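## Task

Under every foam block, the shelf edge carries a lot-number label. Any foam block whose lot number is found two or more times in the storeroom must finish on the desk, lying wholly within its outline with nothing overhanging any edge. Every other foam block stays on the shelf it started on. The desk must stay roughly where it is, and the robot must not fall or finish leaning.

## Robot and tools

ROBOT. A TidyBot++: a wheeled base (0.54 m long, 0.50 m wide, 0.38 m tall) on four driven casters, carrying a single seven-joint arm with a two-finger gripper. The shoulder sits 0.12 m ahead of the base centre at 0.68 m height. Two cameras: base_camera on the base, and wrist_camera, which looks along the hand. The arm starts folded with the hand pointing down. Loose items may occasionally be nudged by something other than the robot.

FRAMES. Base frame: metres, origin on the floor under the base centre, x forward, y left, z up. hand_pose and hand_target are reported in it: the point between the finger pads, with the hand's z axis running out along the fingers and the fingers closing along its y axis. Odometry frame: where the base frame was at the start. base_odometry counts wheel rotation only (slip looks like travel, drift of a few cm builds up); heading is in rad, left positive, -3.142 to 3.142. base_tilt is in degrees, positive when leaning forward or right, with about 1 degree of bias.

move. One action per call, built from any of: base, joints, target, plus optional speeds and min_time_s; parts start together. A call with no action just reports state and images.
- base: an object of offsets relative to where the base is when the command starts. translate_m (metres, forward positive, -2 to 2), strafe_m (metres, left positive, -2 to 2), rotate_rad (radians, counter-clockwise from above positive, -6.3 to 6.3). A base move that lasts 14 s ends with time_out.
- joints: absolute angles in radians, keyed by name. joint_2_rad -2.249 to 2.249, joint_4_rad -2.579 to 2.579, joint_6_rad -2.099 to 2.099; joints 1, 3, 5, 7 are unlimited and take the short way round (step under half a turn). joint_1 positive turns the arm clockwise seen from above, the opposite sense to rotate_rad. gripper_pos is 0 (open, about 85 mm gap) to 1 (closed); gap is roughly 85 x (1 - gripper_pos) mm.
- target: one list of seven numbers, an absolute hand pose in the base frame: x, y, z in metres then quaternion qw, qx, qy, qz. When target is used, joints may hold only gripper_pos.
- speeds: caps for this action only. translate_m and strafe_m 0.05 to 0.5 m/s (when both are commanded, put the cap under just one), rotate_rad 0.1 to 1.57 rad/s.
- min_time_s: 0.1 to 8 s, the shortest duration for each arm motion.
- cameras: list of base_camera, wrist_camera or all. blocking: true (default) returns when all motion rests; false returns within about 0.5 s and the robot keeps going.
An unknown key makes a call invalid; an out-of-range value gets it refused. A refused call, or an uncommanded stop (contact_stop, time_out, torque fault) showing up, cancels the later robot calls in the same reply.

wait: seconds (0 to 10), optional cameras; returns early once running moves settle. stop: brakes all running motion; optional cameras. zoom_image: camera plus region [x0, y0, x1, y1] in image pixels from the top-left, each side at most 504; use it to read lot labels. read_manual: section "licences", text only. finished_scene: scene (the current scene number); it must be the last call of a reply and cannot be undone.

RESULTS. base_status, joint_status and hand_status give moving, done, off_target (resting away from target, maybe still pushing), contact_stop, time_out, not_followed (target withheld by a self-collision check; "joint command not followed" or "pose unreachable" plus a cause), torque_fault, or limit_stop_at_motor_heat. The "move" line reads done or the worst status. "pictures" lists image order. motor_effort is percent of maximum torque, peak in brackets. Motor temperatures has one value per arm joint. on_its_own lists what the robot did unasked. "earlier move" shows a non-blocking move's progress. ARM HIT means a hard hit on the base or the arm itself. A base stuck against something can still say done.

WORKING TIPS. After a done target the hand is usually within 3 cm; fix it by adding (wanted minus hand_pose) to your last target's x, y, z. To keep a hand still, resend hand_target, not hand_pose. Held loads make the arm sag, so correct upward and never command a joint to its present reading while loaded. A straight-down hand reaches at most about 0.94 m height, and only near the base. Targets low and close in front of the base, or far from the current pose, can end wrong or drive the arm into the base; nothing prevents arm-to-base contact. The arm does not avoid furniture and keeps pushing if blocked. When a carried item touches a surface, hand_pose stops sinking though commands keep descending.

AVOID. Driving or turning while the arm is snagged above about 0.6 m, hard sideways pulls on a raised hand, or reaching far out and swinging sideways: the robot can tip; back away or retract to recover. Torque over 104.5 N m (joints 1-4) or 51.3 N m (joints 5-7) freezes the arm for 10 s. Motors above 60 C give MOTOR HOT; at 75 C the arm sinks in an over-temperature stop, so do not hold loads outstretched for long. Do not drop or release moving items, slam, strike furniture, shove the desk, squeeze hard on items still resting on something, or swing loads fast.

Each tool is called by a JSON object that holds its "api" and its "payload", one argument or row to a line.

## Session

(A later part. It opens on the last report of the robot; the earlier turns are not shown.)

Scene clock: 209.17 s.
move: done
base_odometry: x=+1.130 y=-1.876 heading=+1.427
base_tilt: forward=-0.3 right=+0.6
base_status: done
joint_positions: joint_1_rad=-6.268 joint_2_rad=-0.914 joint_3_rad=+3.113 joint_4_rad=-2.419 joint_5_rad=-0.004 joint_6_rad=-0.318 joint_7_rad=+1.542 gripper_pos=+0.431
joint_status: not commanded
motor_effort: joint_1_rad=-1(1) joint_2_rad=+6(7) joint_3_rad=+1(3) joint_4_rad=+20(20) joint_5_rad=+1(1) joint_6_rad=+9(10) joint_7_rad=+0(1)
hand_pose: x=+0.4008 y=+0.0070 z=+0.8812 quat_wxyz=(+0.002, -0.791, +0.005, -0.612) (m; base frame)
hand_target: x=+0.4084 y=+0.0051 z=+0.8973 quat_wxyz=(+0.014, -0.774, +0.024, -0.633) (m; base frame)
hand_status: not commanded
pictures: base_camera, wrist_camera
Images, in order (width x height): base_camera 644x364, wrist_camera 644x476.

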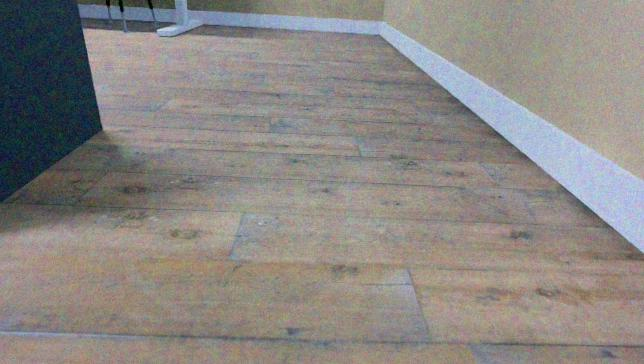

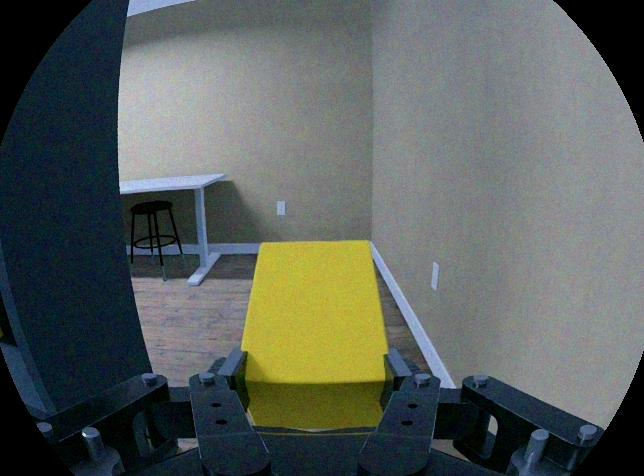

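{"api": "move", "payload": {
  "base": {"translate_m": 1.85}
}}

{"api": "move", "payload": {
  "base": {"strafe_m": 1.0},
  "cameras": ["all"]
}}

Scene clock: 214.70 s.
move: done
base_odometry: x=+1.395 y=-0.045 heading=+1.427
base_tilt: forward=-0.3 right=+0.6
base_status: done
joint_positions: joint_1_rad=-6.268 joint_2_rad=-0.908 joint_3_rad=+3.113 joint_4_rad=-2.419 joint_5_rad=-0.004 joint_6_rad=-0.315 joint_7_rad=+1.542 gripper_pos=+0.431
joint_status: not commanded
motor_effort: joint_1_rad=+0(1) joint_2_rad=+7(8) joint_3_rad=+1(2) joint_4_rad=+20(21) joint_5_rad=+1(1) joint_6_rad=+9(10) joint_7_rad=+0(1)
hand_pose: x=+0.4021 y=+0.0070 z=+0.8805 quat_wxyz=(+0.002, -0.791, +0.005, -0.611) (m; base frame)
hand_target: x=+0.4084 y=+0.0051 z=+0.8973 quat_wxyz=(+0.014, -0.774, +0.024, -0.633) (m; base frame)
hand_status: not commanded
pictures: none

Scene clock: 218.07 s.
move: done
base_odometry: x=+0.405 y=+0.098 heading=+1.427
base_tilt: forward=-0.4 right=+0.6
base_status: done
joint_positions: joint_1_rad=-6.268 joint_2_rad=-0.908 joint_3_rad=+3.113 joint_4_rad=-2.419 joint_5_rad=-0.004 joint_6_rad=-0.315 joint_7_rad=+1.542 gripper_pos=+0.431
joint_status: not commanded
motor_effort: joint_1_rad=-1(1) joint_2_rad=+6(7) joint_3_rad=+1(2) joint_4_rad=+19(21) joint_5_rad=+1(1) joint_6_rad=+9(10) joint_7_rad=+0(1)
hand_pose: x=+0.4021 y=+0.0070 z=+0.8806 quat_wxyz=(+0.002, -0.791, +0.005, -0.611) (m; base frame)
hand_target: x=+0.4084 y=+0.0051 z=+0.8973 quat_wxyz=(+0.014, -0.774, +0.024, -0.633) (m; base frame)
hand_status: not commanded
pictures: base_camera, wrist_camera
Images, in order (width x height): base_camera 644x364, wrist_camera 644x476.

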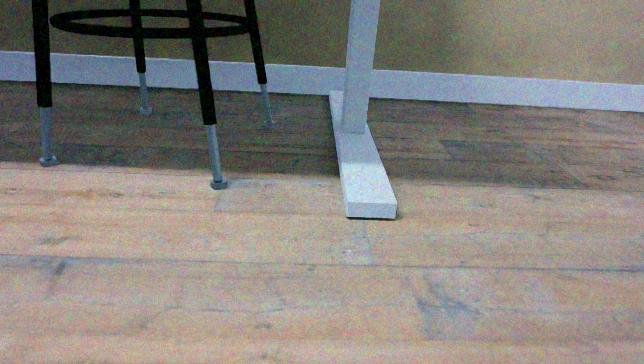

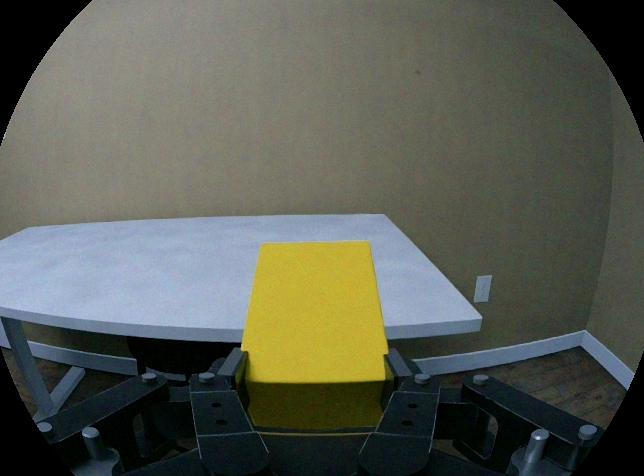

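{"api": "move", "payload": {
  "base": {"strafe_m": 0.08},
  "joints": {"joint_2_rad": -0.28, "joint_4_rad": -2.14, "joint_6_rad": -0.28}
}}

{"api": "move", "payload": {
  "base": {"translate_m": 0.29},
  "speeds": {"translate_m": 0.25},
  "cameras": ["wrist_camera"]
}}

Scene clock: 220.90 s.
move: done
base_odometry: x=+0.326 y=+0.110 heading=+1.427
base_tilt: forward=-0.3 right=+0.6
base_status: done
joint_positions: joint_1_rad=-6.268 joint_2_rad=-0.299 joint_3_rad=+3.113 joint_4_rad=-2.170 joint_5_rad=-0.004 joint_6_rad=-0.315 joint_7_rad=+1.542 gripper_pos=+0.431
joint_status: all done
motor_effort: joint_1_rad=+0(1) joint_2_rad=-9(10) joint_3_rad=+1(3) joint_4_rad=+18(21) joint_5_rad=+1(1) joint_6_rad=+8(10) joint_7_rad=+0(1)
hand_pose: x=+0.5491 y=+0.0081 z=+0.8108 quat_wxyz=(+0.007, -0.888, +0.007, -0.459) (m; base frame)
hand_target: x=+0.5659 y=+0.0049 z=+0.8286 quat_wxyz=(+0.016, -0.877, +0.029, -0.480) (m; base frame)
hand_status: not commanded
pictures: none

Scene clock: 222.93 s.
move: done
base_odometry: x=+0.367 y=+0.397 heading=+1.428
base_tilt: forward=-0.3 right=+0.6
base_status: done
joint_positions: joint_1_rad=-6.268 joint_2_rad=-0.294 joint_3_rad=+3.113 joint_4_rad=-2.167 joint_5_rad=-0.004 joint_6_rad=-0.315 joint_7_rad=+1.542 gripper_pos=+0.431
joint_status: not commanded
motor_effort: joint_1_rad=+0(1) joint_2_rad=-8(11) joint_3_rad=+0(1) joint_4_rad=+19(20) joint_5_rad=+1(1) joint_6_rad=+7(9) joint_7_rad=+0(1)
hand_pose: x=+0.5507 y=+0.0082 z=+0.8106 quat_wxyz=(+0.007, -0.888, +0.007, -0.459) (m; base frame)
hand_target: x=+0.5659 y=+0.0049 z=+0.8286 quat_wxyz=(+0.016, -0.877, +0.029, -0.480) (m; base frame)
hand_status: not commanded
pictures: wrist_camera
Images, in order (width x height): wrist_camera 644x476.

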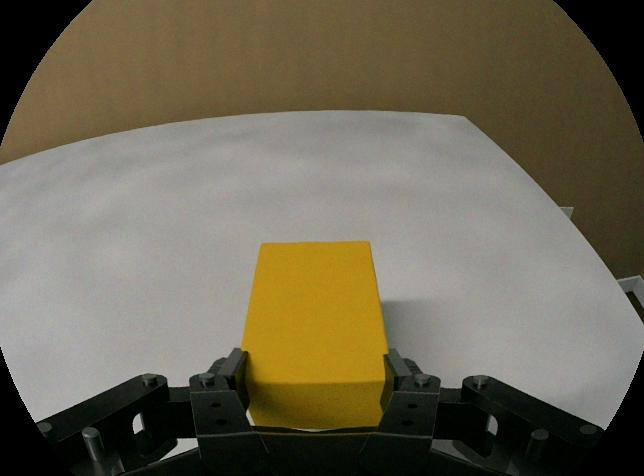

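{"api": "move", "payload": {
  "joints": {"joint_2_rad": -0.225, "joint_4_rad": -2.28, "joint_6_rad": -0.1}
}}

{"api": "move", "payload": {
  "joints": {"joint_2_rad": -0.20, "joint_4_rad": -2.32, "joint_6_rad": -0.03},
  "cameras": ["wrist_camera"]
}}

Scene clock: 224.47 s.
move: done
base_odometry: x=+0.367 y=+0.397 heading=+1.428
base_tilt: forward=-0.3 right=+0.6
base_status: not commanded
joint_positions: joint_1_rad=-6.268 joint_2_rad=-0.246 joint_3_rad=+3.113 joint_4_rad=-2.247 joint_5_rad=-0.004 joint_6_rad=-0.167 joint_7_rad=+1.542 gripper_pos=+0.431
joint_status: all done
motor_effort: joint_1_rad=+0(1) joint_2_rad=-9(11) joint_3_rad=+0(1) joint_4_rad=+18(19) joint_5_rad=+1(1) joint_6_rad=+7(9) joint_7_rad=+0(1)
hand_pose: x=+0.5594 y=+0.0078 z=+0.7835 quat_wxyz=(+0.008, -0.884, +0.007, -0.468) (m; base frame)
hand_target: x=+0.5627 y=+0.0043 z=+0.7738 quat_wxyz=(+0.016, -0.880, +0.029, -0.473) (m; base frame)
hand_status: not commanded
pictures: none

Scene clock: 225.47 s.
move: done
base_odometry: x=+0.367 y=+0.397 heading=+1.428
base_tilt: forward=-0.3 right=+0.6
base_status: not commanded
joint_positions: joint_1_rad=-6.268 joint_2_rad=-0.222 joint_3_rad=+3.113 joint_4_rad=-2.285 joint_5_rad=-0.004 joint_6_rad=-0.090 joint_7_rad=+1.542 gripper_pos=+0.431
joint_status: all done
motor_effort: joint_1_rad=+0(1) joint_2_rad=-10(11) joint_3_rad=+0(1) joint_4_rad=+17(18) joint_5_rad=+1(1) joint_6_rad=+7(9) joint_7_rad=+0(1)
hand_pose: x=+0.5630 y=+0.0077 z=+0.7725 quat_wxyz=(+0.008, -0.880, +0.007, -0.474) (m; base frame)
hand_target: x=+0.5637 y=+0.0041 z=+0.7596 quat_wxyz=(+0.017, -0.879, +0.029, -0.475) (m; base frame)
hand_status: not commanded
pictures: wrist_camera
Images, in order (width x height): wrist_camera 644x476.

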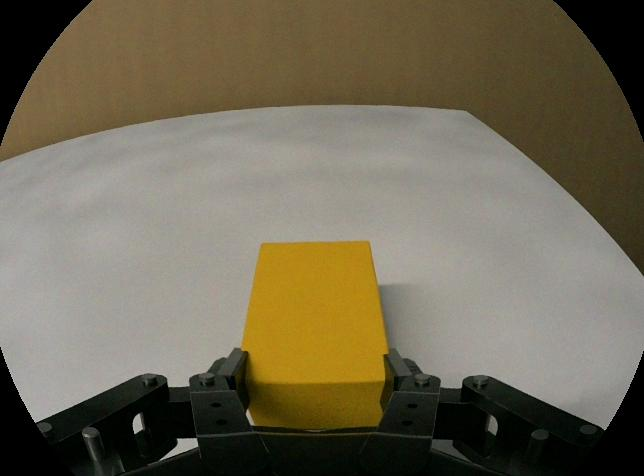

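{"api": "move", "payload": {
  "joints": {"joint_2_rad": -0.18, "joint_4_rad": -2.345, "joint_6_rad": 0.0}
}}

{"api": "move", "payload": {
  "joints": {"joint_2_rad": -0.165, "joint_4_rad": -2.365, "joint_6_rad": 0.03},
  "cameras": ["wrist_camera"]
}}

Scene clock: 226.33 s.
move: done
base_odometry: x=+0.367 y=+0.397 heading=+1.428
base_tilt: forward=-0.3 right=+0.6
base_status: not commanded
joint_positions: joint_1_rad=-6.268 joint_2_rad=-0.209 joint_3_rad=+3.113 joint_4_rad=-2.304 joint_5_rad=-0.004 joint_6_rad=-0.053 joint_7_rad=+1.542 gripper_pos=+0.431
joint_status: all done
motor_effort: joint_1_rad=-1(1) joint_2_rad=-9(11) joint_3_rad=+0(1) joint_4_rad=+17(17) joint_5_rad=+1(1) joint_6_rad=+8(8) joint_7_rad=+0(0)
hand_pose: x=+0.5642 y=+0.0077 z=+0.7659 quat_wxyz=(+0.009, -0.879, +0.008, -0.476) (m; base frame)
hand_target: x=+0.5617 y=+0.0040 z=+0.7454 quat_wxyz=(+0.017, -0.883, +0.030, -0.469) (m; base frame)
hand_status: not commanded
pictures: none

Scene clock: 226.93 s.
move: done
base_odometry: x=+0.367 y=+0.397 heading=+1.428
base_tilt: forward=-0.3 right=+0.6
base_status: not commanded
joint_positions: joint_1_rad=-6.268 joint_2_rad=-0.206 joint_3_rad=+3.113 joint_4_rad=-2.320 joint_5_rad=-0.004 joint_6_rad=-0.020 joint_7_rad=+1.541 gripper_pos=+0.431
joint_status: all done
motor_effort: joint_1_rad=+0(0) joint_2_rad=-6(9) joint_3_rad=+1(1) joint_4_rad=+15(17) joint_5_rad=+1(1) joint_6_rad=+7(8) joint_7_rad=+0(0)
hand_pose: x=+0.5650 y=+0.0076 z=+0.7653 quat_wxyz=(+0.009, -0.875, +0.008, -0.483) (m; base frame)
hand_target: x=+0.5608 y=+0.0039 z=+0.7362 quat_wxyz=(+0.017, -0.884, +0.030, -0.467) (m; base frame)
hand_status: not commanded
pictures: wrist_camera
Images, in order (width x height): wrist_camera 644x476.

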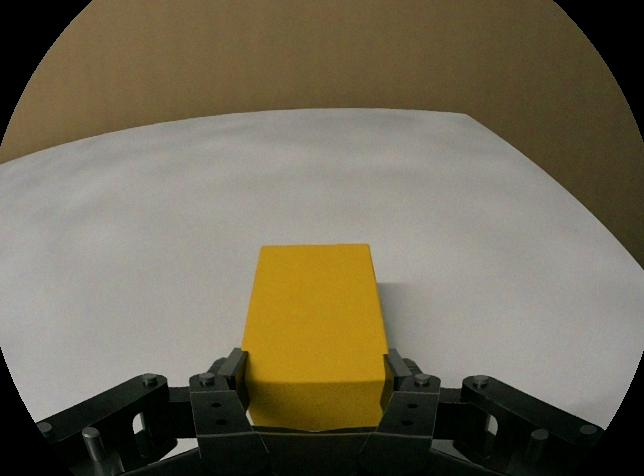

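{"api": "move", "payload": {
  "joints": {"joint_2_rad": -0.2, "joint_4_rad": -2.34, "joint_6_rad": -0.01}
}}

{"api": "move", "payload": {
  "joints": {"gripper_pos": 0.0}
}}

{"api": "move", "payload": {
  "joints": {"joint_2_rad": -0.4, "joint_4_rad": -2.15, "joint_6_rad": -0.42},
  "cameras": ["wrist_camera"]
}}

Scene clock: 227.73 s.
move: done
base_odometry: x=+0.367 y=+0.397 heading=+1.428
base_tilt: forward=-0.3 right=+0.6
base_status: not commanded
joint_positions: joint_1_rad=-6.268 joint_2_rad=-0.208 joint_3_rad=+3.113 joint_4_rad=-2.320 joint_5_rad=-0.004 joint_6_rad=-0.020 joint_7_rad=+1.541 gripper_pos=+0.431
joint_status: all done
motor_effort: joint_1_rad=-1(1) joint_2_rad=-9(10) joint_3_rad=+0(1) joint_4_rad=+17(17) joint_5_rad=+1(1) joint_6_rad=+8(8) joint_7_rad=+0(1)
hand_pose: x=+0.5649 y=+0.0076 z=+0.7659 quat_wxyz=(+0.009, -0.875, +0.008, -0.484) (m; base frame)
hand_target: x=+0.5604 y=+0.0040 z=+0.7543 quat_wxyz=(+0.017, -0.879, +0.029, -0.475) (m; base frame)
hand_status: not commanded
pictures: none

Scene clock: 228.63 s.
move: done
base_odometry: x=+0.367 y=+0.397 heading=+1.428
base_tilt: forward=-0.3 right=+0.6
base_status: not commanded
joint_positions: joint_1_rad=-6.268 joint_2_rad=-0.208 joint_3_rad=+3.113 joint_4_rad=-2.320 joint_5_rad=-0.004 joint_6_rad=-0.020 joint_7_rad=+1.541 gripper_pos=+0.000
joint_status: all done
motor_effort: joint_1_rad=+0(1) joint_2_rad=-10(10) joint_3_rad=+0(1) joint_4_rad=+17(17) joint_5_rad=+1(1) joint_6_rad=+8(8) joint_7_rad=+0(1)
hand_pose: x=+0.5649 y=+0.0076 z=+0.7659 quat_wxyz=(+0.009, -0.875, +0.008, -0.484) (m; base frame)
hand_target: x=+0.5604 y=+0.0040 z=+0.7543 quat_wxyz=(+0.017, -0.879, +0.029, -0.475) (m; base frame)
hand_status: not commanded
pictures: none

Scene clock: 230.17 s.
move: done
base_odometry: x=+0.367 y=+0.397 heading=+1.428
base_tilt: forward=-0.3 right=+0.6
base_status: not commanded
joint_positions: joint_1_rad=-6.268 joint_2_rad=-0.394 joint_3_rad=+3.113 joint_4_rad=-2.172 joint_5_rad=-0.004 joint_6_rad=-0.362 joint_7_rad=+1.541 gripper_pos=+0.000
joint_status: all done
motor_effort: joint_1_rad=-1(1) joint_2_rad=-5(12) joint_3_rad=+1(1) joint_4_rad=+18(19) joint_5_rad=+1(1) joint_6_rad=+7(9) joint_7_rad=+0(1)
hand_pose: x=+0.5269 y=+0.0082 z=+0.8375 quat_wxyz=(+0.007, -0.877, +0.007, -0.480) (m; base frame)
hand_target: x=+0.5212 y=+0.0050 z=+0.8376 quat_wxyz=(+0.014, -0.884, +0.029, -0.467) (m; base frame)
hand_status: not commanded
pictures: wrist_camera
Images, in order (width x height): wrist_camera 644x476.

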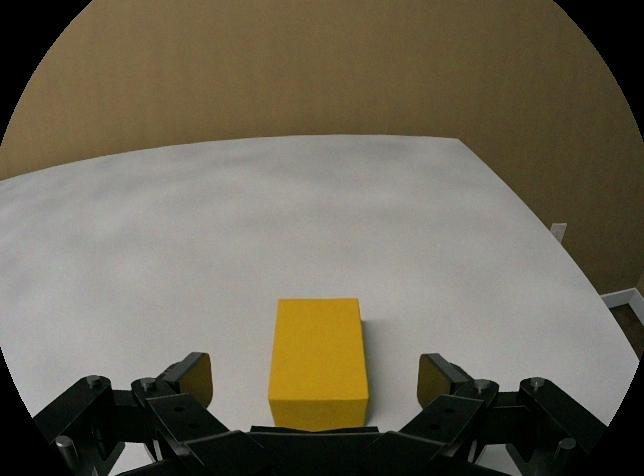

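{"api": "move", "payload": {
  "base": {"translate_m": -0.3},
  "joints": {"joint_2_rad": -1.15, "joint_4_rad": -2.45, "joint_6_rad": -0.4},
  "cameras": ["wrist_camera"]
}}

{"api": "move", "payload": {
  "base": {"translate_m": -0.13, "rotate_rad": 1.571},
  "cameras": ["all"]
}}

Scene clock: 232.77 s.
move: done
base_odometry: x=+0.324 y=+0.100 heading=+1.427
base_tilt: forward=-0.4 right=+0.6
base_status: done
joint_positions: joint_1_rad=-6.267 joint_2_rad=-1.129 joint_3_rad=+3.113 joint_4_rad=-2.406 joint_5_rad=-0.004 joint_6_rad=-0.364 joint_7_rad=+1.541 gripper_pos=+0.000
joint_status: all done
motor_effort: joint_1_rad=+0(1) joint_2_rad=+10(12) joint_3_rad=+1(2) joint_4_rad=+19(20) joint_5_rad=+1(1) joint_6_rad=+9(10) joint_7_rad=+0(1)
hand_pose: x=+0.3499 y=+0.0076 z=+0.9306 quat_wxyz=(+0.001, -0.731, +0.004, -0.682) (m; base frame)
hand_target: x=+0.3465 y=+0.0050 z=+0.8972 quat_wxyz=(+0.012, -0.751, +0.023, -0.660) (m; base frame)
hand_status: not commanded
pictures: wrist_camera
Images, in order (width x height): wrist_camera 644x476.

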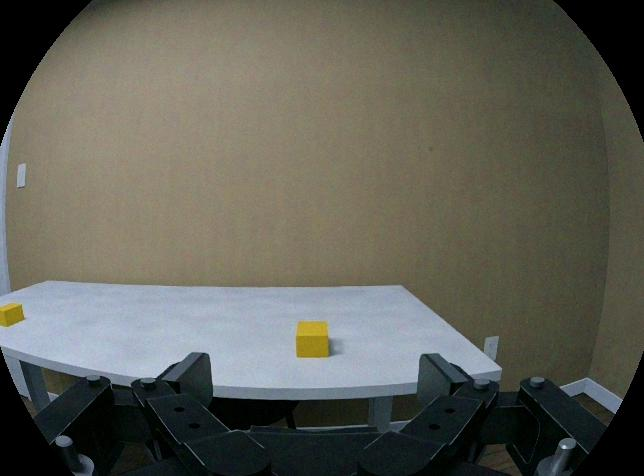

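Scene clock: 235.13 s.
move: done
base_odometry: x=+0.305 y=-0.029 heading=+2.998
base_tilt: forward=-0.4 right=+0.6
base_status: done
joint_positions: joint_1_rad=-6.267 joint_2_rad=-1.133 joint_3_rad=+3.113 joint_4_rad=-2.408 joint_5_rad=-0.004 joint_6_rad=-0.364 joint_7_rad=+1.541 gripper_pos=+0.000
joint_status: not commanded
motor_effort: joint_1_rad=-1(2) joint_2_rad=+11(12) joint_3_rad=+1(2) joint_4_rad=+19(20) joint_5_rad=+1(1) joint_6_rad=+10(10) joint_7_rad=+0(1)
hand_pose: x=+0.3491 y=+0.0075 z=+0.9303 quat_wxyz=(+0.001, -0.731, +0.004, -0.683) (m; base frame)
hand_target: x=+0.3465 y=+0.0050 z=+0.8972 quat_wxyz=(+0.012, -0.751, +0.023, -0.660) (m; base frame)
hand_status: not commanded
pictures: base_camera, wrist_camera
Images, in order (width x height): base_camera 644x364, wrist_camera 644x476.

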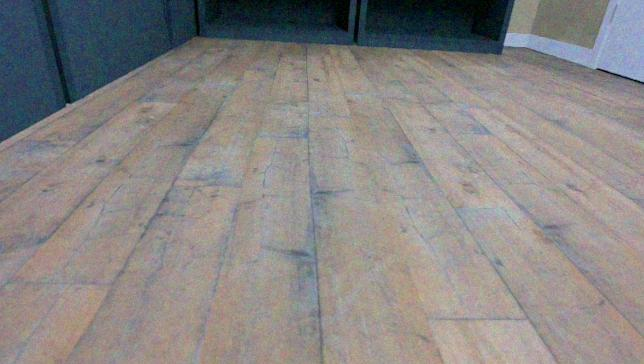

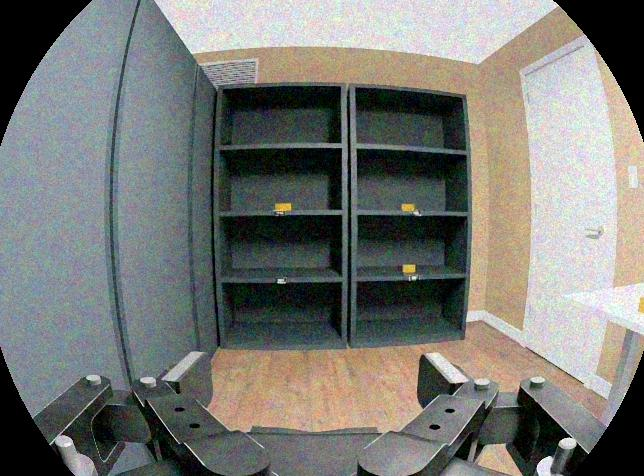

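{"api": "move", "payload": {
  "base": {"translate_m": 1.98, "strafe_m": 0.23},
  "joints": {"joint_1_rad": -6.26, "joint_2_rad": -0.6, "joint_4_rad": -1.3, "joint_6_rad": -1.1},
  "cameras": ["all"]
}}

Scene clock: 241.23 s.
move: done
base_odometry: x=-1.687 y=+0.028 heading=+2.999
base_tilt: forward=-0.3 right=+0.6
base_status: done
joint_positions: joint_1_rad=-6.267 joint_2_rad=-0.602 joint_3_rad=+3.113 joint_4_rad=-1.326 joint_5_rad=-0.004 joint_6_rad=-1.044 joint_7_rad=+1.541 gripper_pos=+0.000
joint_status: all done
motor_effort: joint_1_rad=+0(2) joint_2_rad=+4(13) joint_3_rad=+1(2) joint_4_rad=+15(21) joint_5_rad=+1(1) joint_6_rad=+9(10) joint_7_rad=+0(1)
hand_pose: x=+0.3939 y=+0.0133 z=+1.2028 quat_wxyz=(+0.008, -0.773, +0.003, -0.634) (m; base frame)
hand_target: x=+0.3869 y=+0.0112 z=+1.1984 quat_wxyz=(+0.018, -0.783, +0.022, -0.621) (m; base frame)
hand_status: not commanded
pictures: base_camera, wrist_camera
Images, in order (width x height): base_camera 644x364, wrist_camera 644x476.

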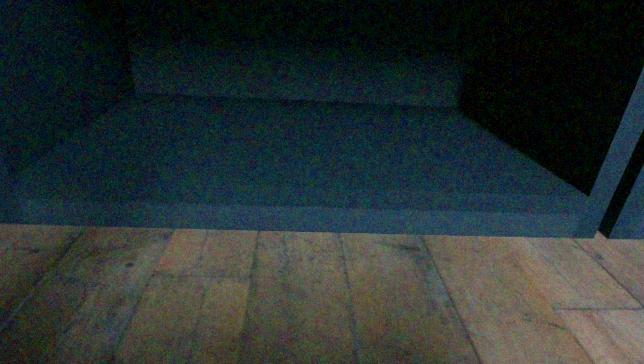

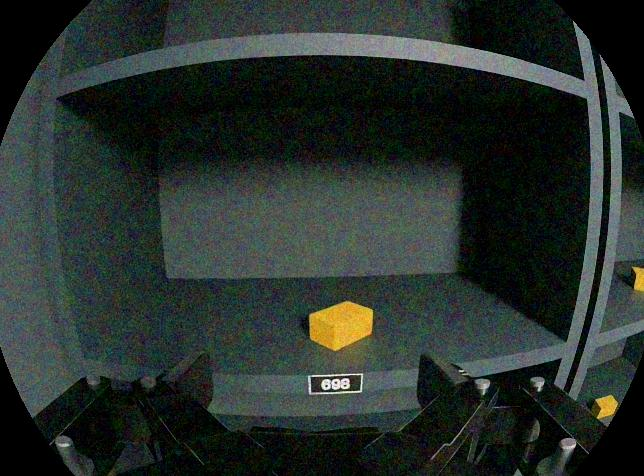

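{"api": "move", "payload": {
  "base": {"strafe_m": -0.067},
  "joints": {"joint_2_rad": 0.012, "joint_4_rad": -1.19, "joint_6_rad": -0.93, "gripper_pos": 0.95},
  "min_time_s": 1.5,
  "cameras": ["wrist_camera"]
}}

Scene clock: 244.87 s.
move: done
base_odometry: x=-1.678 y=+0.094 heading=+2.999
base_tilt: forward=-0.3 right=+0.6
base_status: done
joint_positions: joint_1_rad=-6.267 joint_2_rad=-0.010 joint_3_rad=+3.115 joint_4_rad=-1.219 joint_5_rad=-0.004 joint_6_rad=-0.994 joint_7_rad=+1.541 gripper_pos=+0.950
joint_status: all done
motor_effort: joint_1_rad=-1(1) joint_2_rad=-17(19) joint_3_rad=+0(3) joint_4_rad=+18(20) joint_5_rad=+0(2) joint_6_rad=+8(10) joint_7_rad=+0(1)
hand_pose: x=+0.6597 y=+0.0086 z=+1.0298 quat_wxyz=(+0.011, -0.892, +0.008, -0.452) (m; base frame)
hand_target: x=+0.6804 y=+0.0055 z=+1.0502 quat_wxyz=(+0.021, -0.875, +0.029, -0.483) (m; base frame)
hand_status: not commanded
pictures: wrist_camera
Images, in order (width x height): wrist_camera 644x476.

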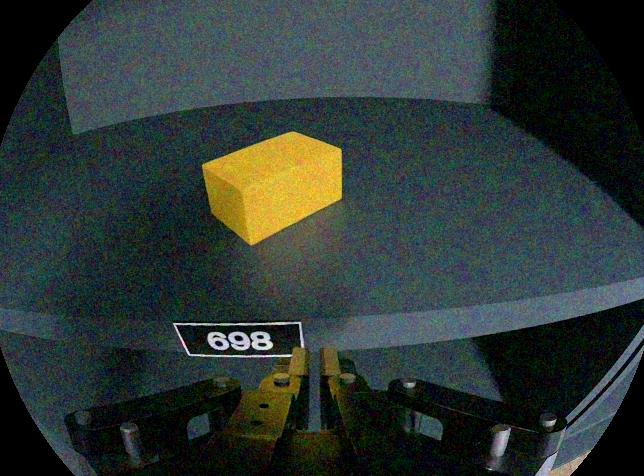

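{"api": "move", "payload": {
  "joints": {"joint_4_rad": -1.155}
}}

{"api": "move", "payload": {
  "base": {"translate_m": 0.14},
  "speeds": {"translate_m": 0.1},
  "cameras": ["wrist_camera"]
}}

Scene clock: 246.03 s.
move: done
base_odometry: x=-1.678 y=+0.094 heading=+2.999
base_tilt: forward=-0.3 right=+0.6
base_status: not commanded
joint_positions: joint_1_rad=-6.267 joint_2_rad=-0.010 joint_3_rad=+3.115 joint_4_rad=-1.179 joint_5_rad=-0.004 joint_6_rad=-0.990 joint_7_rad=+1.541 gripper_pos=+0.950
joint_status: all done
motor_effort: joint_1_rad=+0(1) joint_2_rad=-16(18) joint_3_rad=+0(0) joint_4_rad=+18(19) joint_5_rad=+1(1) joint_6_rad=+8(8) joint_7_rad=+0(1)
hand_pose: x=+0.6628 y=+0.0087 z=+1.0528 quat_wxyz=(+0.012, -0.882, +0.008, -0.472) (m; base frame)
hand_target: x=+0.6819 y=+0.0055 z=+1.0697 quat_wxyz=(+0.021, -0.866, +0.029, -0.498) (m; base frame)
hand_status: not commanded
pictures: none

Scene clock: 248.03 s.
move: done
base_odometry: x=-1.817 y=+0.114 heading=+2.999
base_tilt: forward=-0.3 right=+0.6
base_status: done
joint_positions: joint_1_rad=-6.267 joint_2_rad=-0.006 joint_3_rad=+3.115 joint_4_rad=-1.178 joint_5_rad=-0.004 joint_6_rad=-0.989 joint_7_rad=+1.541 gripper_pos=+0.950
joint_status: not commanded
motor_effort: joint_1_rad=-1(1) joint_2_rad=-17(20) joint_3_rad=+0(1) joint_4_rad=+18(19) joint_5_rad=+1(1) joint_6_rad=+7(8) joint_7_rad=+0(0)
hand_pose: x=+0.6644 y=+0.0086 z=+1.0513 quat_wxyz=(+0.012, -0.882, +0.008, -0.471) (m; base frame)
hand_target: x=+0.6819 y=+0.0055 z=+1.0697 quat_wxyz=(+0.021, -0.866, +0.029, -0.498) (m; base frame)
hand_status: not commanded
pictures: wrist_camera
Images, in order (width x height): wrist_camera 644x476.

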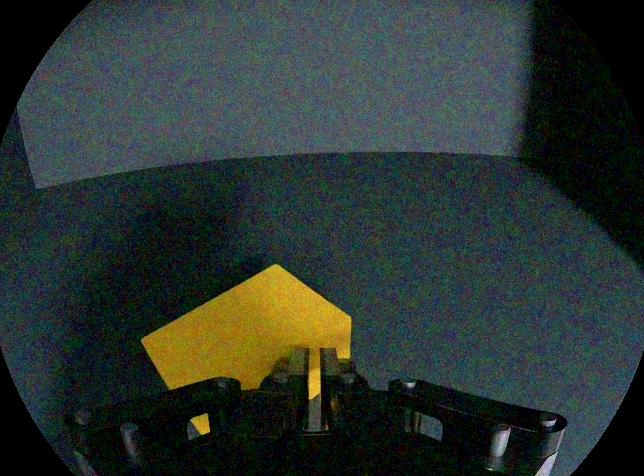

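{"api": "move", "payload": {
  "base": {"translate_m": 0.05},
  "speeds": {"translate_m": 0.1},
  "cameras": ["wrist_camera"]
}}

Scene clock: 249.27 s.
move: done
base_odometry: x=-1.866 y=+0.122 heading=+2.998
base_tilt: forward=-0.3 right=+0.6
base_status: done
joint_positions: joint_1_rad=-6.267 joint_2_rad=-0.003 joint_3_rad=+3.115 joint_4_rad=-1.178 joint_5_rad=-0.004 joint_6_rad=-0.989 joint_7_rad=+1.541 gripper_pos=+0.950
joint_status: not commanded
motor_effort: joint_1_rad=+0(2) joint_2_rad=-18(20) joint_3_rad=+0(1) joint_4_rad=+18(19) joint_5_rad=+1(1) joint_6_rad=+8(9) joint_7_rad=+0(0)
hand_pose: x=+0.6656 y=+0.0086 z=+1.0497 quat_wxyz=(+0.012, -0.883, +0.008, -0.469) (m; base frame)
hand_target: x=+0.6819 y=+0.0055 z=+1.0697 quat_wxyz=(+0.021, -0.866, +0.029, -0.498) (m; base frame)
hand_status: not commanded
pictures: wrist_camera
Images, in order (width x height): wrist_camera 644x476.

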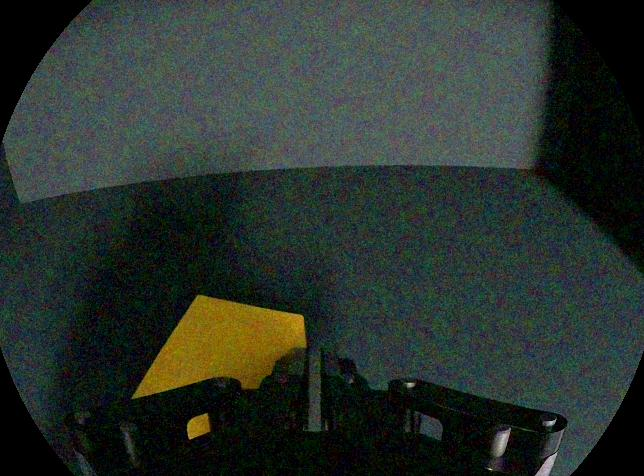

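{"api": "move", "payload": {
  "base": {"translate_m": -0.19},
  "speeds": {"translate_m": 0.3},
  "cameras": ["wrist_camera"]
}}

Scene clock: 251.07 s.
move: done
base_odometry: x=-1.678 y=+0.095 heading=+2.998
base_tilt: forward=-0.3 right=+0.6
base_status: done
joint_positions: joint_1_rad=-6.266 joint_2_rad=-0.003 joint_3_rad=+3.114 joint_4_rad=-1.178 joint_5_rad=-0.004 joint_6_rad=-0.988 joint_7_rad=+1.541 gripper_pos=+0.950
joint_status: not commanded
motor_effort: joint_1_rad=-1(2) joint_2_rad=-17(21) joint_3_rad=+0(2) joint_4_rad=+18(19) joint_5_rad=+1(1) joint_6_rad=+8(8) joint_7_rad=+0(1)
hand_pose: x=+0.6658 y=+0.0082 z=+1.0500 quat_wxyz=(+0.012, -0.883, +0.009, -0.470) (m; base frame)
hand_target: x=+0.6819 y=+0.0055 z=+1.0697 quat_wxyz=(+0.021, -0.866, +0.029, -0.498) (m; base frame)
hand_status: not commanded
pictures: wrist_camera
Images, in order (width x height): wrist_camera 644x476.

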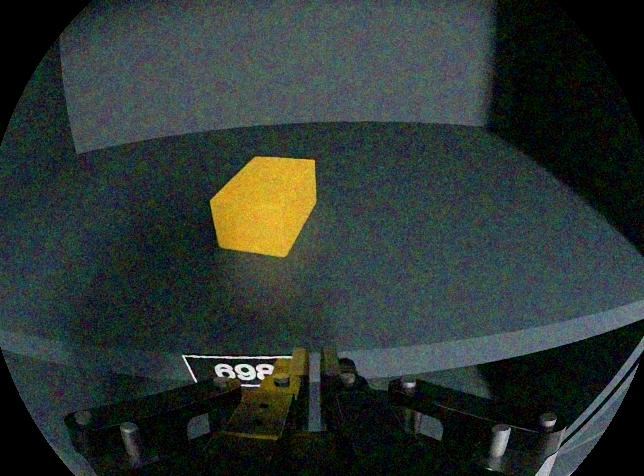

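{"api": "move", "payload": {
  "base": {"strafe_m": 0.112},
  "joints": {"joint_1_rad": -6.13, "joint_2_rad": 0.1, "joint_4_rad": -0.84, "joint_6_rad": -1.18, "gripper_pos": 0.0}
}}

{"api": "move", "payload": {
  "base": {"translate_m": 0.168},
  "speeds": {"translate_m": 0.2},
  "cameras": ["all"]
}}

Scene clock: 253.23 s.
move: done
base_odometry: x=-1.694 y=-0.016 heading=+2.998
base_tilt: forward=-0.3 right=+0.6
base_status: done
joint_positions: joint_1_rad=-6.147 joint_2_rad=+0.064 joint_3_rad=+3.113 joint_4_rad=-0.867 joint_5_rad=-0.004 joint_6_rad=-1.123 joint_7_rad=+1.541 gripper_pos=+0.000
joint_status: all done
motor_effort: joint_1_rad=+0(3) joint_2_rad=-18(19) joint_3_rad=+0(2) joint_4_rad=+16(19) joint_5_rad=+1(2) joint_6_rad=+8(9) joint_7_rad=+0(0)
hand_pose: x=+0.6705 y=-0.0578 z=+1.1448 quat_wxyz=(-0.017, -0.854, +0.059, -0.517) (m; base frame)
hand_target: x=+0.6758 y=-0.0683 z=+1.1235 quat_wxyz=(-0.010, -0.868, +0.085, -0.489) (m; base frame)
hand_status: not commanded
pictures: none

Scene clock: 254.87 s.
move: done
base_odometry: x=-1.860 y=+0.008 heading=+2.999
base_tilt: forward=-0.3 right=+0.6
base_status: done
joint_positions: joint_1_rad=-6.146 joint_2_rad=+0.079 joint_3_rad=+3.113 joint_4_rad=-0.865 joint_5_rad=-0.004 joint_6_rad=-1.125 joint_7_rad=+1.541 gripper_pos=+0.000
joint_status: not commanded
motor_effort: joint_1_rad=-1(1) joint_2_rad=-17(21) joint_3_rad=+0(0) joint_4_rad=+16(17) joint_5_rad=+0(1) joint_6_rad=+8(9) joint_7_rad=+0(0)
hand_pose: x=+0.6765 y=-0.0592 z=+1.1372 quat_wxyz=(-0.017, -0.857, +0.060, -0.511) (m; base frame)
hand_target: x=+0.6758 y=-0.0683 z=+1.1235 quat_wxyz=(-0.010, -0.868, +0.085, -0.489) (m; base frame)
hand_status: not commanded
pictures: base_camera, wrist_camera
Images, in order (width x height): base_camera 644x364, wrist_camera 644x476.

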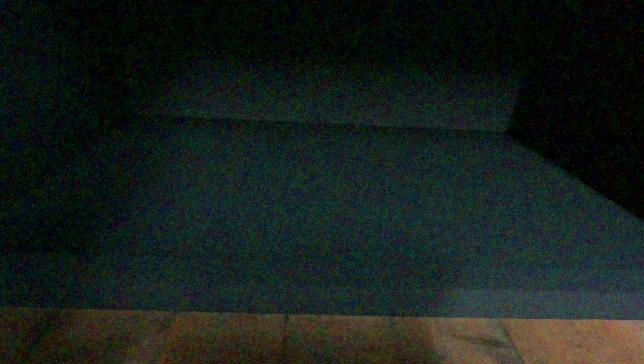

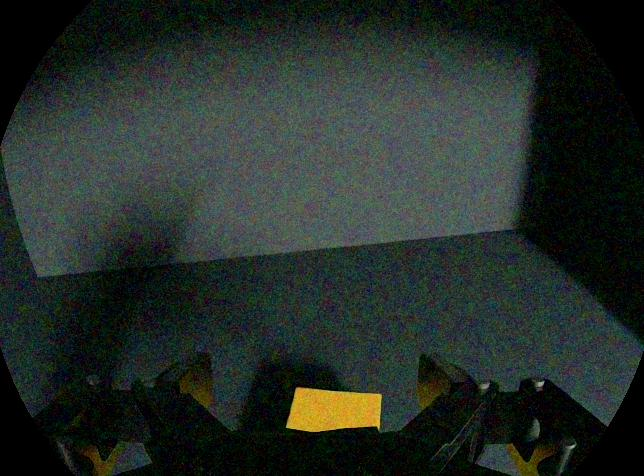

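{"api": "move", "payload": {
  "base": {"strafe_m": -0.008},
  "joints": {"joint_2_rad": 0.04, "joint_4_rad": -1.05, "joint_6_rad": -1.02}
}}

{"api": "move", "payload": {
  "joints": {"joint_2_rad": 0.008, "joint_4_rad": -1.2, "joint_6_rad": -0.92},
  "cameras": ["wrist_camera"]
}}

Scene clock: 256.37 s.
move: done
base_odometry: x=-1.859 y=+0.015 heading=+2.999
base_tilt: forward=-0.3 right=+0.6
base_status: done
joint_positions: joint_1_rad=-6.142 joint_2_rad=+0.061 joint_3_rad=+3.113 joint_4_rad=-1.013 joint_5_rad=-0.004 joint_6_rad=-1.082 joint_7_rad=+1.541 gripper_pos=+0.000
joint_status: all done
motor_effort: joint_1_rad=+0(3) joint_2_rad=-18(21) joint_3_rad=+0(2) joint_4_rad=+16(18) joint_5_rad=+1(2) joint_6_rad=+8(9) joint_7_rad=+0(1)
hand_pose: x=+0.6769 y=-0.0616 z=+1.0795 quat_wxyz=(-0.017, -0.879, +0.063, -0.473) (m; base frame)
hand_target: x=+0.6772 y=-0.0677 z=+1.0878 quat_wxyz=(-0.010, -0.866, +0.085, -0.493) (m; base frame)
hand_status: not commanded
pictures: none

Scene clock: 257.43 s.
move: done
base_odometry: x=-1.859 y=+0.015 heading=+2.999
base_tilt: forward=-0.3 right=+0.6
base_status: not commanded
joint_positions: joint_1_rad=-6.142 joint_2_rad=+0.028 joint_3_rad=+3.113 joint_4_rad=-1.161 joint_5_rad=-0.004 joint_6_rad=-0.986 joint_7_rad=+1.541 gripper_pos=+0.000
joint_status: all done
motor_effort: joint_1_rad=+0(1) joint_2_rad=-17(20) joint_3_rad=+0(0) joint_4_rad=+18(19) joint_5_rad=+0(1) joint_6_rad=+8(9) joint_7_rad=+0(1)
hand_pose: x=+0.6751 y=-0.0610 z=+1.0423 quat_wxyz=(-0.017, -0.883, +0.064, -0.464) (m; base frame)
hand_target: x=+0.6761 y=-0.0672 z=+1.0495 quat_wxyz=(-0.011, -0.870, +0.086, -0.485) (m; base frame)
hand_status: not commanded
pictures: wrist_camera
Images, in order (width x height): wrist_camera 644x476.

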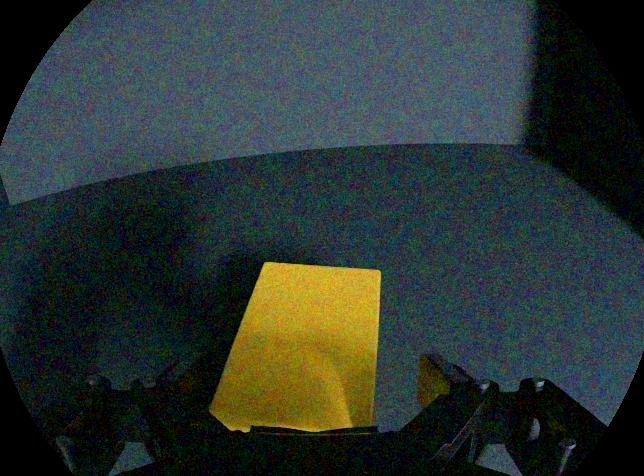

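{"api": "move", "payload": {
  "base": {"strafe_m": 0.011},
  "joints": {"joint_4_rad": -1.21},
  "cameras": ["wrist_camera"]
}}

{"api": "move", "payload": {
  "joints": {"gripper_pos": 0.65},
  "cameras": ["wrist_camera"]
}}

Scene clock: 258.37 s.
move: done
base_odometry: x=-1.861 y=+0.005 heading=+2.999
base_tilt: forward=-0.3 right=+0.6
base_status: done
joint_positions: joint_1_rad=-6.139 joint_2_rad=+0.027 joint_3_rad=+3.113 joint_4_rad=-1.171 joint_5_rad=-0.004 joint_6_rad=-0.983 joint_7_rad=+1.541 gripper_pos=+0.000
joint_status: all done
motor_effort: joint_1_rad=+0(3) joint_2_rad=-18(19) joint_3_rad=+0(3) joint_4_rad=+18(19) joint_5_rad=+0(2) joint_6_rad=+8(8) joint_7_rad=+0(0)
hand_pose: x=+0.6744 y=-0.0617 z=+1.0387 quat_wxyz=(-0.017, -0.884, +0.064, -0.462) (m; base frame)
hand_target: x=+0.6755 y=-0.0671 z=+1.0439 quat_wxyz=(-0.011, -0.873, +0.086, -0.481) (m; base frame)
hand_status: not commanded
pictures: wrist_camera
Images, in order (width x height): wrist_camera 644x476.

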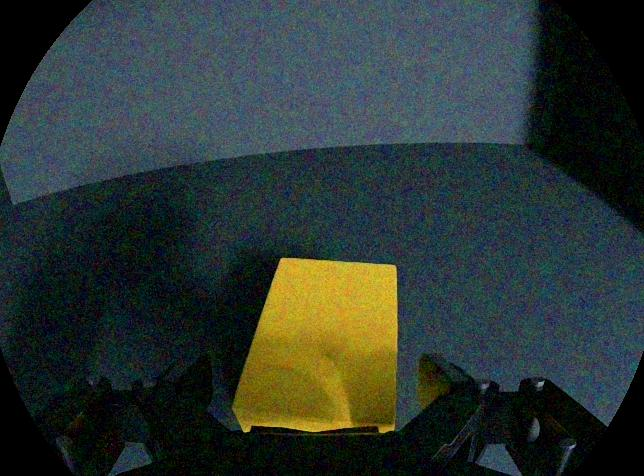

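Scene clock: 259.27 s.
move: off_target
base_odometry: x=-1.861 y=+0.005 heading=+2.999
base_tilt: forward=-0.3 right=+0.6
base_status: not commanded
joint_positions: joint_1_rad=-6.139 joint_2_rad=+0.024 joint_3_rad=+3.113 joint_4_rad=-1.172 joint_5_rad=-0.004 joint_6_rad=-0.981 joint_7_rad=+1.541 gripper_pos=+0.405
joint_status: gripper_pos off_target (ended at +0.405, target +0.650)
motor_effort: joint_1_rad=-1(1) joint_2_rad=-18(19) joint_3_rad=+0(0) joint_4_rad=+18(19) joint_5_rad=+0(1) joint_6_rad=+8(8) joint_7_rad=+0(1)
hand_pose: x=+0.6737 y=-0.0616 z=+1.0405 quat_wxyz=(-0.017, -0.883, +0.064, -0.464) (m; base frame)
hand_target: x=+0.6755 y=-0.0671 z=+1.0439 quat_wxyz=(-0.011, -0.873, +0.086, -0.481) (m; base frame)
hand_status: not commanded
pictures: wrist_camera
Images, in order (width x height): wrist_camera 644x476.

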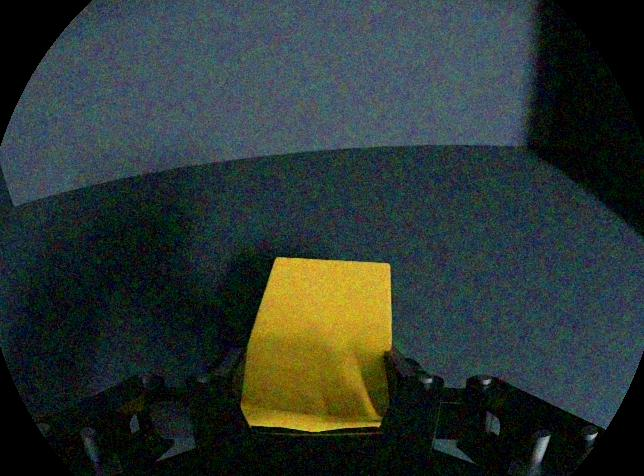

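{"api": "move", "payload": {
  "joints": {"joint_2_rad": 0.03, "joint_4_rad": -0.92, "joint_6_rad": -1.17},
  "min_time_s": 1.2,
  "cameras": ["wrist_camera"]
}}

Scene clock: 260.87 s.
move: done
base_odometry: x=-1.861 y=+0.005 heading=+2.999
base_tilt: forward=-0.3 right=+0.6
base_status: not commanded
joint_positions: joint_1_rad=-6.139 joint_2_rad=+0.024 joint_3_rad=+3.113 joint_4_rad=-0.945 joint_5_rad=-0.004 joint_6_rad=-1.113 joint_7_rad=+1.541 gripper_pos=+0.405
joint_status: all done
motor_effort: joint_1_rad=-1(1) joint_2_rad=-17(20) joint_3_rad=+0(0) joint_4_rad=+16(20) joint_5_rad=+1(1) joint_6_rad=+8(9) joint_7_rad=+0(1)
hand_pose: x=+0.6560 y=-0.0595 z=+1.1279 quat_wxyz=(-0.019, -0.861, +0.062, -0.505) (m; base frame)
hand_target: x=+0.6486 y=-0.0639 z=+1.1228 quat_wxyz=(-0.010, -0.868, +0.085, -0.489) (m; base frame)
hand_status: not commanded
pictures: wrist_camera
Images, in order (width x height): wrist_camera 644x476.

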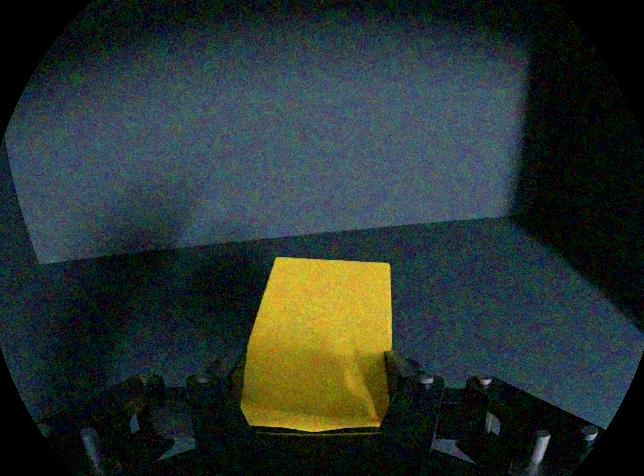

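{"api": "move", "payload": {
  "base": {"translate_m": -0.45},
  "speeds": {"translate_m": 0.3}
}}

{"api": "move", "payload": {
  "base": {"translate_m": -1.3, "strafe_m": -0.34},
  "joints": {"joint_1_rad": -6.26, "joint_2_rad": -0.9, "joint_4_rad": -2.42, "joint_6_rad": -0.25},
  "min_time_s": 2.5,
  "cameras": ["all"]
}}

Scene clock: 263.73 s.
move: done
base_odometry: x=-1.415 y=-0.060 heading=+2.999
base_tilt: forward=-0.3 right=+0.6
base_status: done
joint_positions: joint_1_rad=-6.139 joint_2_rad=+0.023 joint_3_rad=+3.113 joint_4_rad=-0.945 joint_5_rad=-0.004 joint_6_rad=-1.118 joint_7_rad=+1.541 gripper_pos=+0.405
joint_status: not commanded
motor_effort: joint_1_rad=+0(2) joint_2_rad=-17(22) joint_3_rad=+0(2) joint_4_rad=+17(18) joint_5_rad=+0(1) joint_6_rad=+9(9) joint_7_rad=+0(1)
hand_pose: x=+0.6550 y=-0.0598 z=+1.1276 quat_wxyz=(-0.019, -0.861, +0.062, -0.504) (m; base frame)
hand_target: x=+0.6486 y=-0.0639 z=+1.1228 quat_wxyz=(-0.010, -0.868, +0.085, -0.489) (m; base frame)
hand_status: not commanded
pictures: none

Scene clock: 267.77 s.
move: done
base_odometry: x=-0.080 y=+0.092 heading=+2.998
base_tilt: forward=-0.4 right=+0.6
base_status: done
joint_positions: joint_1_rad=-6.241 joint_2_rad=-0.884 joint_3_rad=+3.113 joint_4_rad=-2.379 joint_5_rad=-0.004 joint_6_rad=-0.318 joint_7_rad=+1.541 gripper_pos=+0.405
joint_status: all done
motor_effort: joint_1_rad=+0(2) joint_2_rad=+6(21) joint_3_rad=+1(1) joint_4_rad=+20(22) joint_5_rad=+1(1) joint_6_rad=+9(10) joint_7_rad=+0(1)
hand_pose: x=+0.4092 y=-0.0002 z=+0.8976 quat_wxyz=(-0.005, -0.787, +0.015, -0.617) (m; base frame)
hand_target: x=+0.4084 y=+0.0051 z=+0.8973 quat_wxyz=(+0.014, -0.774, +0.024, -0.633) (m; base frame)
hand_status: not commanded
pictures: base_camera, wrist_camera
Images, in order (width x height): base_camera 644x364, wrist_camera 644x476.

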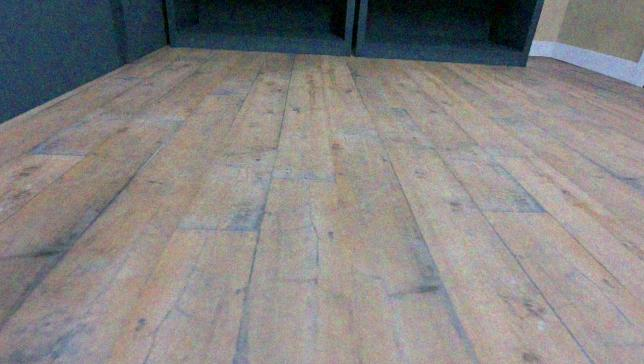

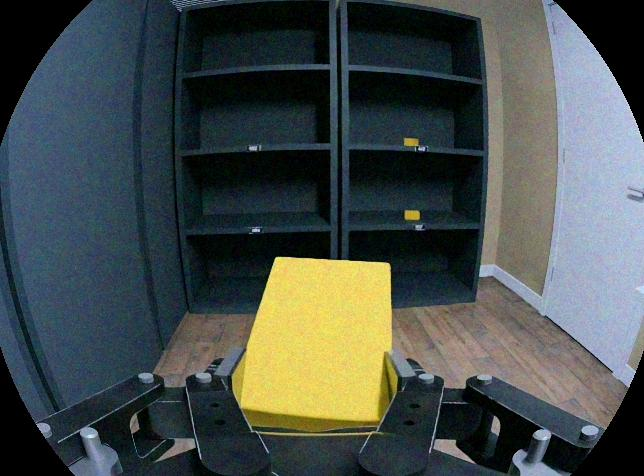

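{"api": "zoom_image", "payload": {
  "camera": "wrist_camera",
  "region": [395, 205, 445, 240]
}}

{"api": "move", "payload": {
  "base": {"rotate_rad": -1.571},
  "cameras": ["all"]
}}

Scaled by 10.080.

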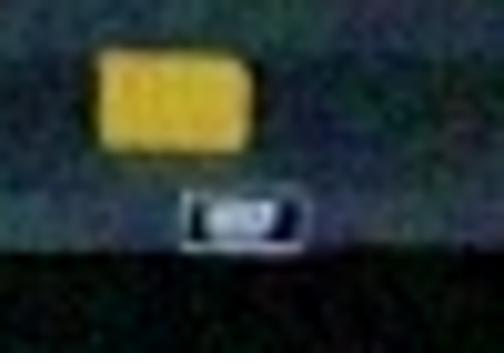

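Scene clock: 270.20 s.
move: done
base_odometry: x=-0.080 y=+0.092 heading=+1.428
base_tilt: forward=-0.4 right=+0.6
base_status: done
joint_positions: joint_1_rad=-6.244 joint_2_rad=-0.884 joint_3_rad=+3.113 joint_4_rad=-2.379 joint_5_rad=-0.004 joint_6_rad=-0.317 joint_7_rad=+1.541 gripper_pos=+0.405
joint_status: not commanded
motor_effort: joint_1_rad=+0(1) joint_2_rad=+6(6) joint_3_rad=+1(2) joint_4_rad=+20(20) joint_5_rad=+1(1) joint_6_rad=+9(10) joint_7_rad=+0(1)
hand_pose: x=+0.4093 y=+0.0008 z=+0.8979 quat_wxyz=(-0.004, -0.787, +0.014, -0.617) (m; base frame)
hand_target: x=+0.4084 y=+0.0051 z=+0.8973 quat_wxyz=(+0.014, -0.774, +0.024, -0.633) (m; base frame)
hand_status: not commanded
pictures: base_camera, wrist_camera
Images, in order (width x height): base_camera 644x364, wrist_camera 644x476.

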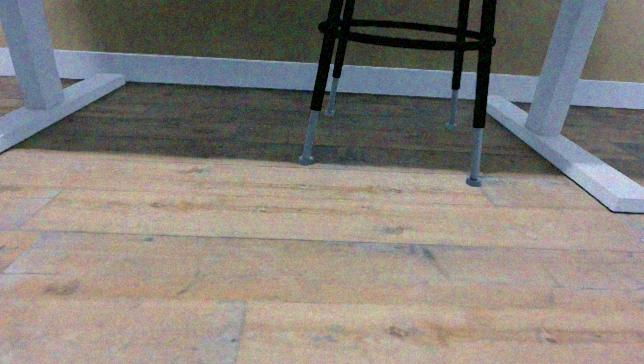

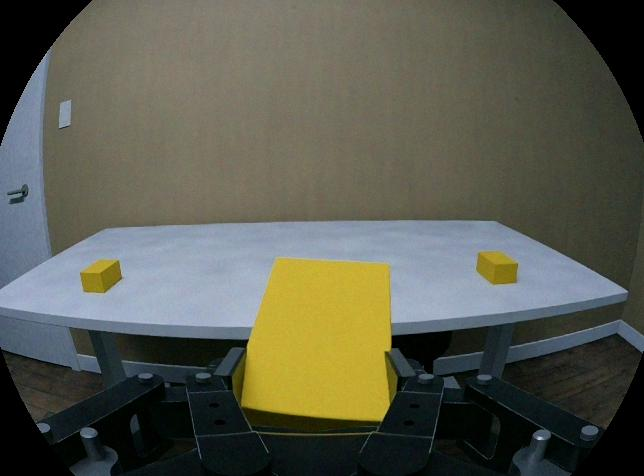

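{"api": "move", "payload": {
  "joints": {"joint_2_rad": -0.28, "joint_4_rad": -2.14, "joint_6_rad": -0.28}
}}

{"api": "move", "payload": {
  "base": {"translate_m": 0.355},
  "speeds": {"translate_m": 0.3}
}}

{"api": "move", "payload": {
  "joints": {"joint_2_rad": -0.225, "joint_4_rad": -2.28, "joint_6_rad": -0.1}
}}

{"api": "move", "payload": {
  "joints": {"joint_2_rad": -0.20, "joint_4_rad": -2.32, "joint_6_rad": -0.03},
  "cameras": ["wrist_camera"]
}}

Scene clock: 272.47 s.
move: done
base_odometry: x=-0.080 y=+0.092 heading=+1.428
base_tilt: forward=-0.3 right=+0.6
base_status: not commanded
joint_positions: joint_1_rad=-6.244 joint_2_rad=-0.299 joint_3_rad=+3.113 joint_4_rad=-2.170 joint_5_rad=-0.004 joint_6_rad=-0.317 joint_7_rad=+1.541 gripper_pos=+0.405
joint_status: all done
motor_effort: joint_1_rad=-1(1) joint_2_rad=-8(10) joint_3_rad=+1(1) joint_4_rad=+18(21) joint_5_rad=+1(1) joint_6_rad=+8(10) joint_7_rad=+0(1)
hand_pose: x=+0.5489 y=-0.0018 z=+0.8103 quat_wxyz=(+0.002, -0.888, +0.018, -0.459) (m; base frame)
hand_target: x=+0.5659 y=+0.0049 z=+0.8286 quat_wxyz=(+0.016, -0.877, +0.029, -0.480) (m; base frame)
hand_status: not commanded
pictures: none

Scene clock: 274.63 s.
move: done
base_odometry: x=-0.029 y=+0.443 heading=+1.427
base_tilt: forward=-0.3 right=+0.6
base_status: done
joint_positions: joint_1_rad=-6.245 joint_2_rad=-0.294 joint_3_rad=+3.113 joint_4_rad=-2.167 joint_5_rad=-0.004 joint_6_rad=-0.317 joint_7_rad=+1.541 gripper_pos=+0.405
joint_status: not commanded
motor_effort: joint_1_rad=+0(1) joint_2_rad=-8(10) joint_3_rad=+0(1) joint_4_rad=+18(20) joint_5_rad=+0(1) joint_6_rad=+7(9) joint_7_rad=+0(1)
hand_pose: x=+0.5504 y=-0.0018 z=+0.8103 quat_wxyz=(+0.002, -0.889, +0.018, -0.458) (m; base frame)
hand_target: x=+0.5659 y=+0.0049 z=+0.8286 quat_wxyz=(+0.016, -0.877, +0.029, -0.480) (m; base frame)
hand_status: not commanded
pictures: none

Scene clock: 275.97 s.
move: done
base_odometry: x=-0.029 y=+0.443 heading=+1.427
base_tilt: forward=-0.4 right=+0.6
base_status: not commanded
joint_positions: joint_1_rad=-6.245 joint_2_rad=-0.246 joint_3_rad=+3.113 joint_4_rad=-2.247 joint_5_rad=-0.004 joint_6_rad=-0.167 joint_7_rad=+1.541 gripper_pos=+0.405
joint_status: all done
motor_effort: joint_1_rad=+0(1) joint_2_rad=-9(10) joint_3_rad=+1(1) joint_4_rad=+17(19) joint_5_rad=+1(1) joint_6_rad=+8(9) joint_7_rad=+0(1)
hand_pose: x=+0.5594 y=-0.0023 z=+0.7835 quat_wxyz=(+0.003, -0.884, +0.018, -0.468) (m; base frame)
hand_target: x=+0.5627 y=+0.0043 z=+0.7738 quat_wxyz=(+0.016, -0.880, +0.029, -0.473) (m; base frame)
hand_status: not commanded
pictures: none

Scene clock: 276.97 s.
move: done
base_odometry: x=-0.029 y=+0.443 heading=+1.427
base_tilt: forward=-0.3 right=+0.6
base_status: not commanded
joint_positions: joint_1_rad=-6.245 joint_2_rad=-0.222 joint_3_rad=+3.113 joint_4_rad=-2.285 joint_5_rad=-0.004 joint_6_rad=-0.090 joint_7_rad=+1.541 gripper_pos=+0.405
joint_status: all done
motor_effort: joint_1_rad=+0(1) joint_2_rad=-10(10) joint_3_rad=+1(1) joint_4_rad=+17(19) joint_5_rad=+1(1) joint_6_rad=+8(9) joint_7_rad=+0(1)
hand_pose: x=+0.5631 y=-0.0025 z=+0.7725 quat_wxyz=(+0.003, -0.880, +0.018, -0.474) (m; base frame)
hand_target: x=+0.5637 y=+0.0041 z=+0.7596 quat_wxyz=(+0.017, -0.879, +0.029, -0.475) (m; base frame)
hand_status: not commanded
pictures: wrist_camera
Images, in order (width x height): wrist_camera 644x476.

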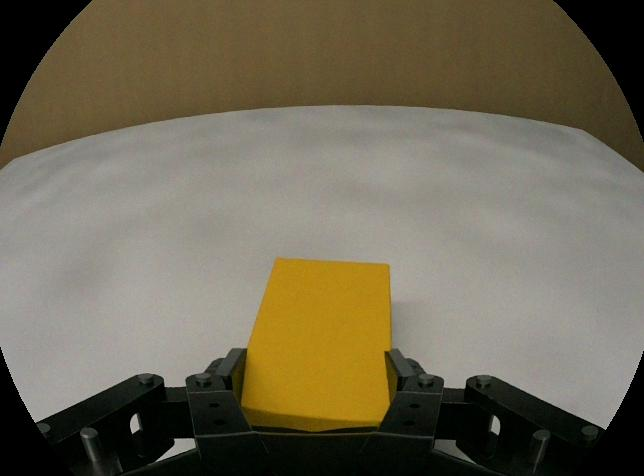

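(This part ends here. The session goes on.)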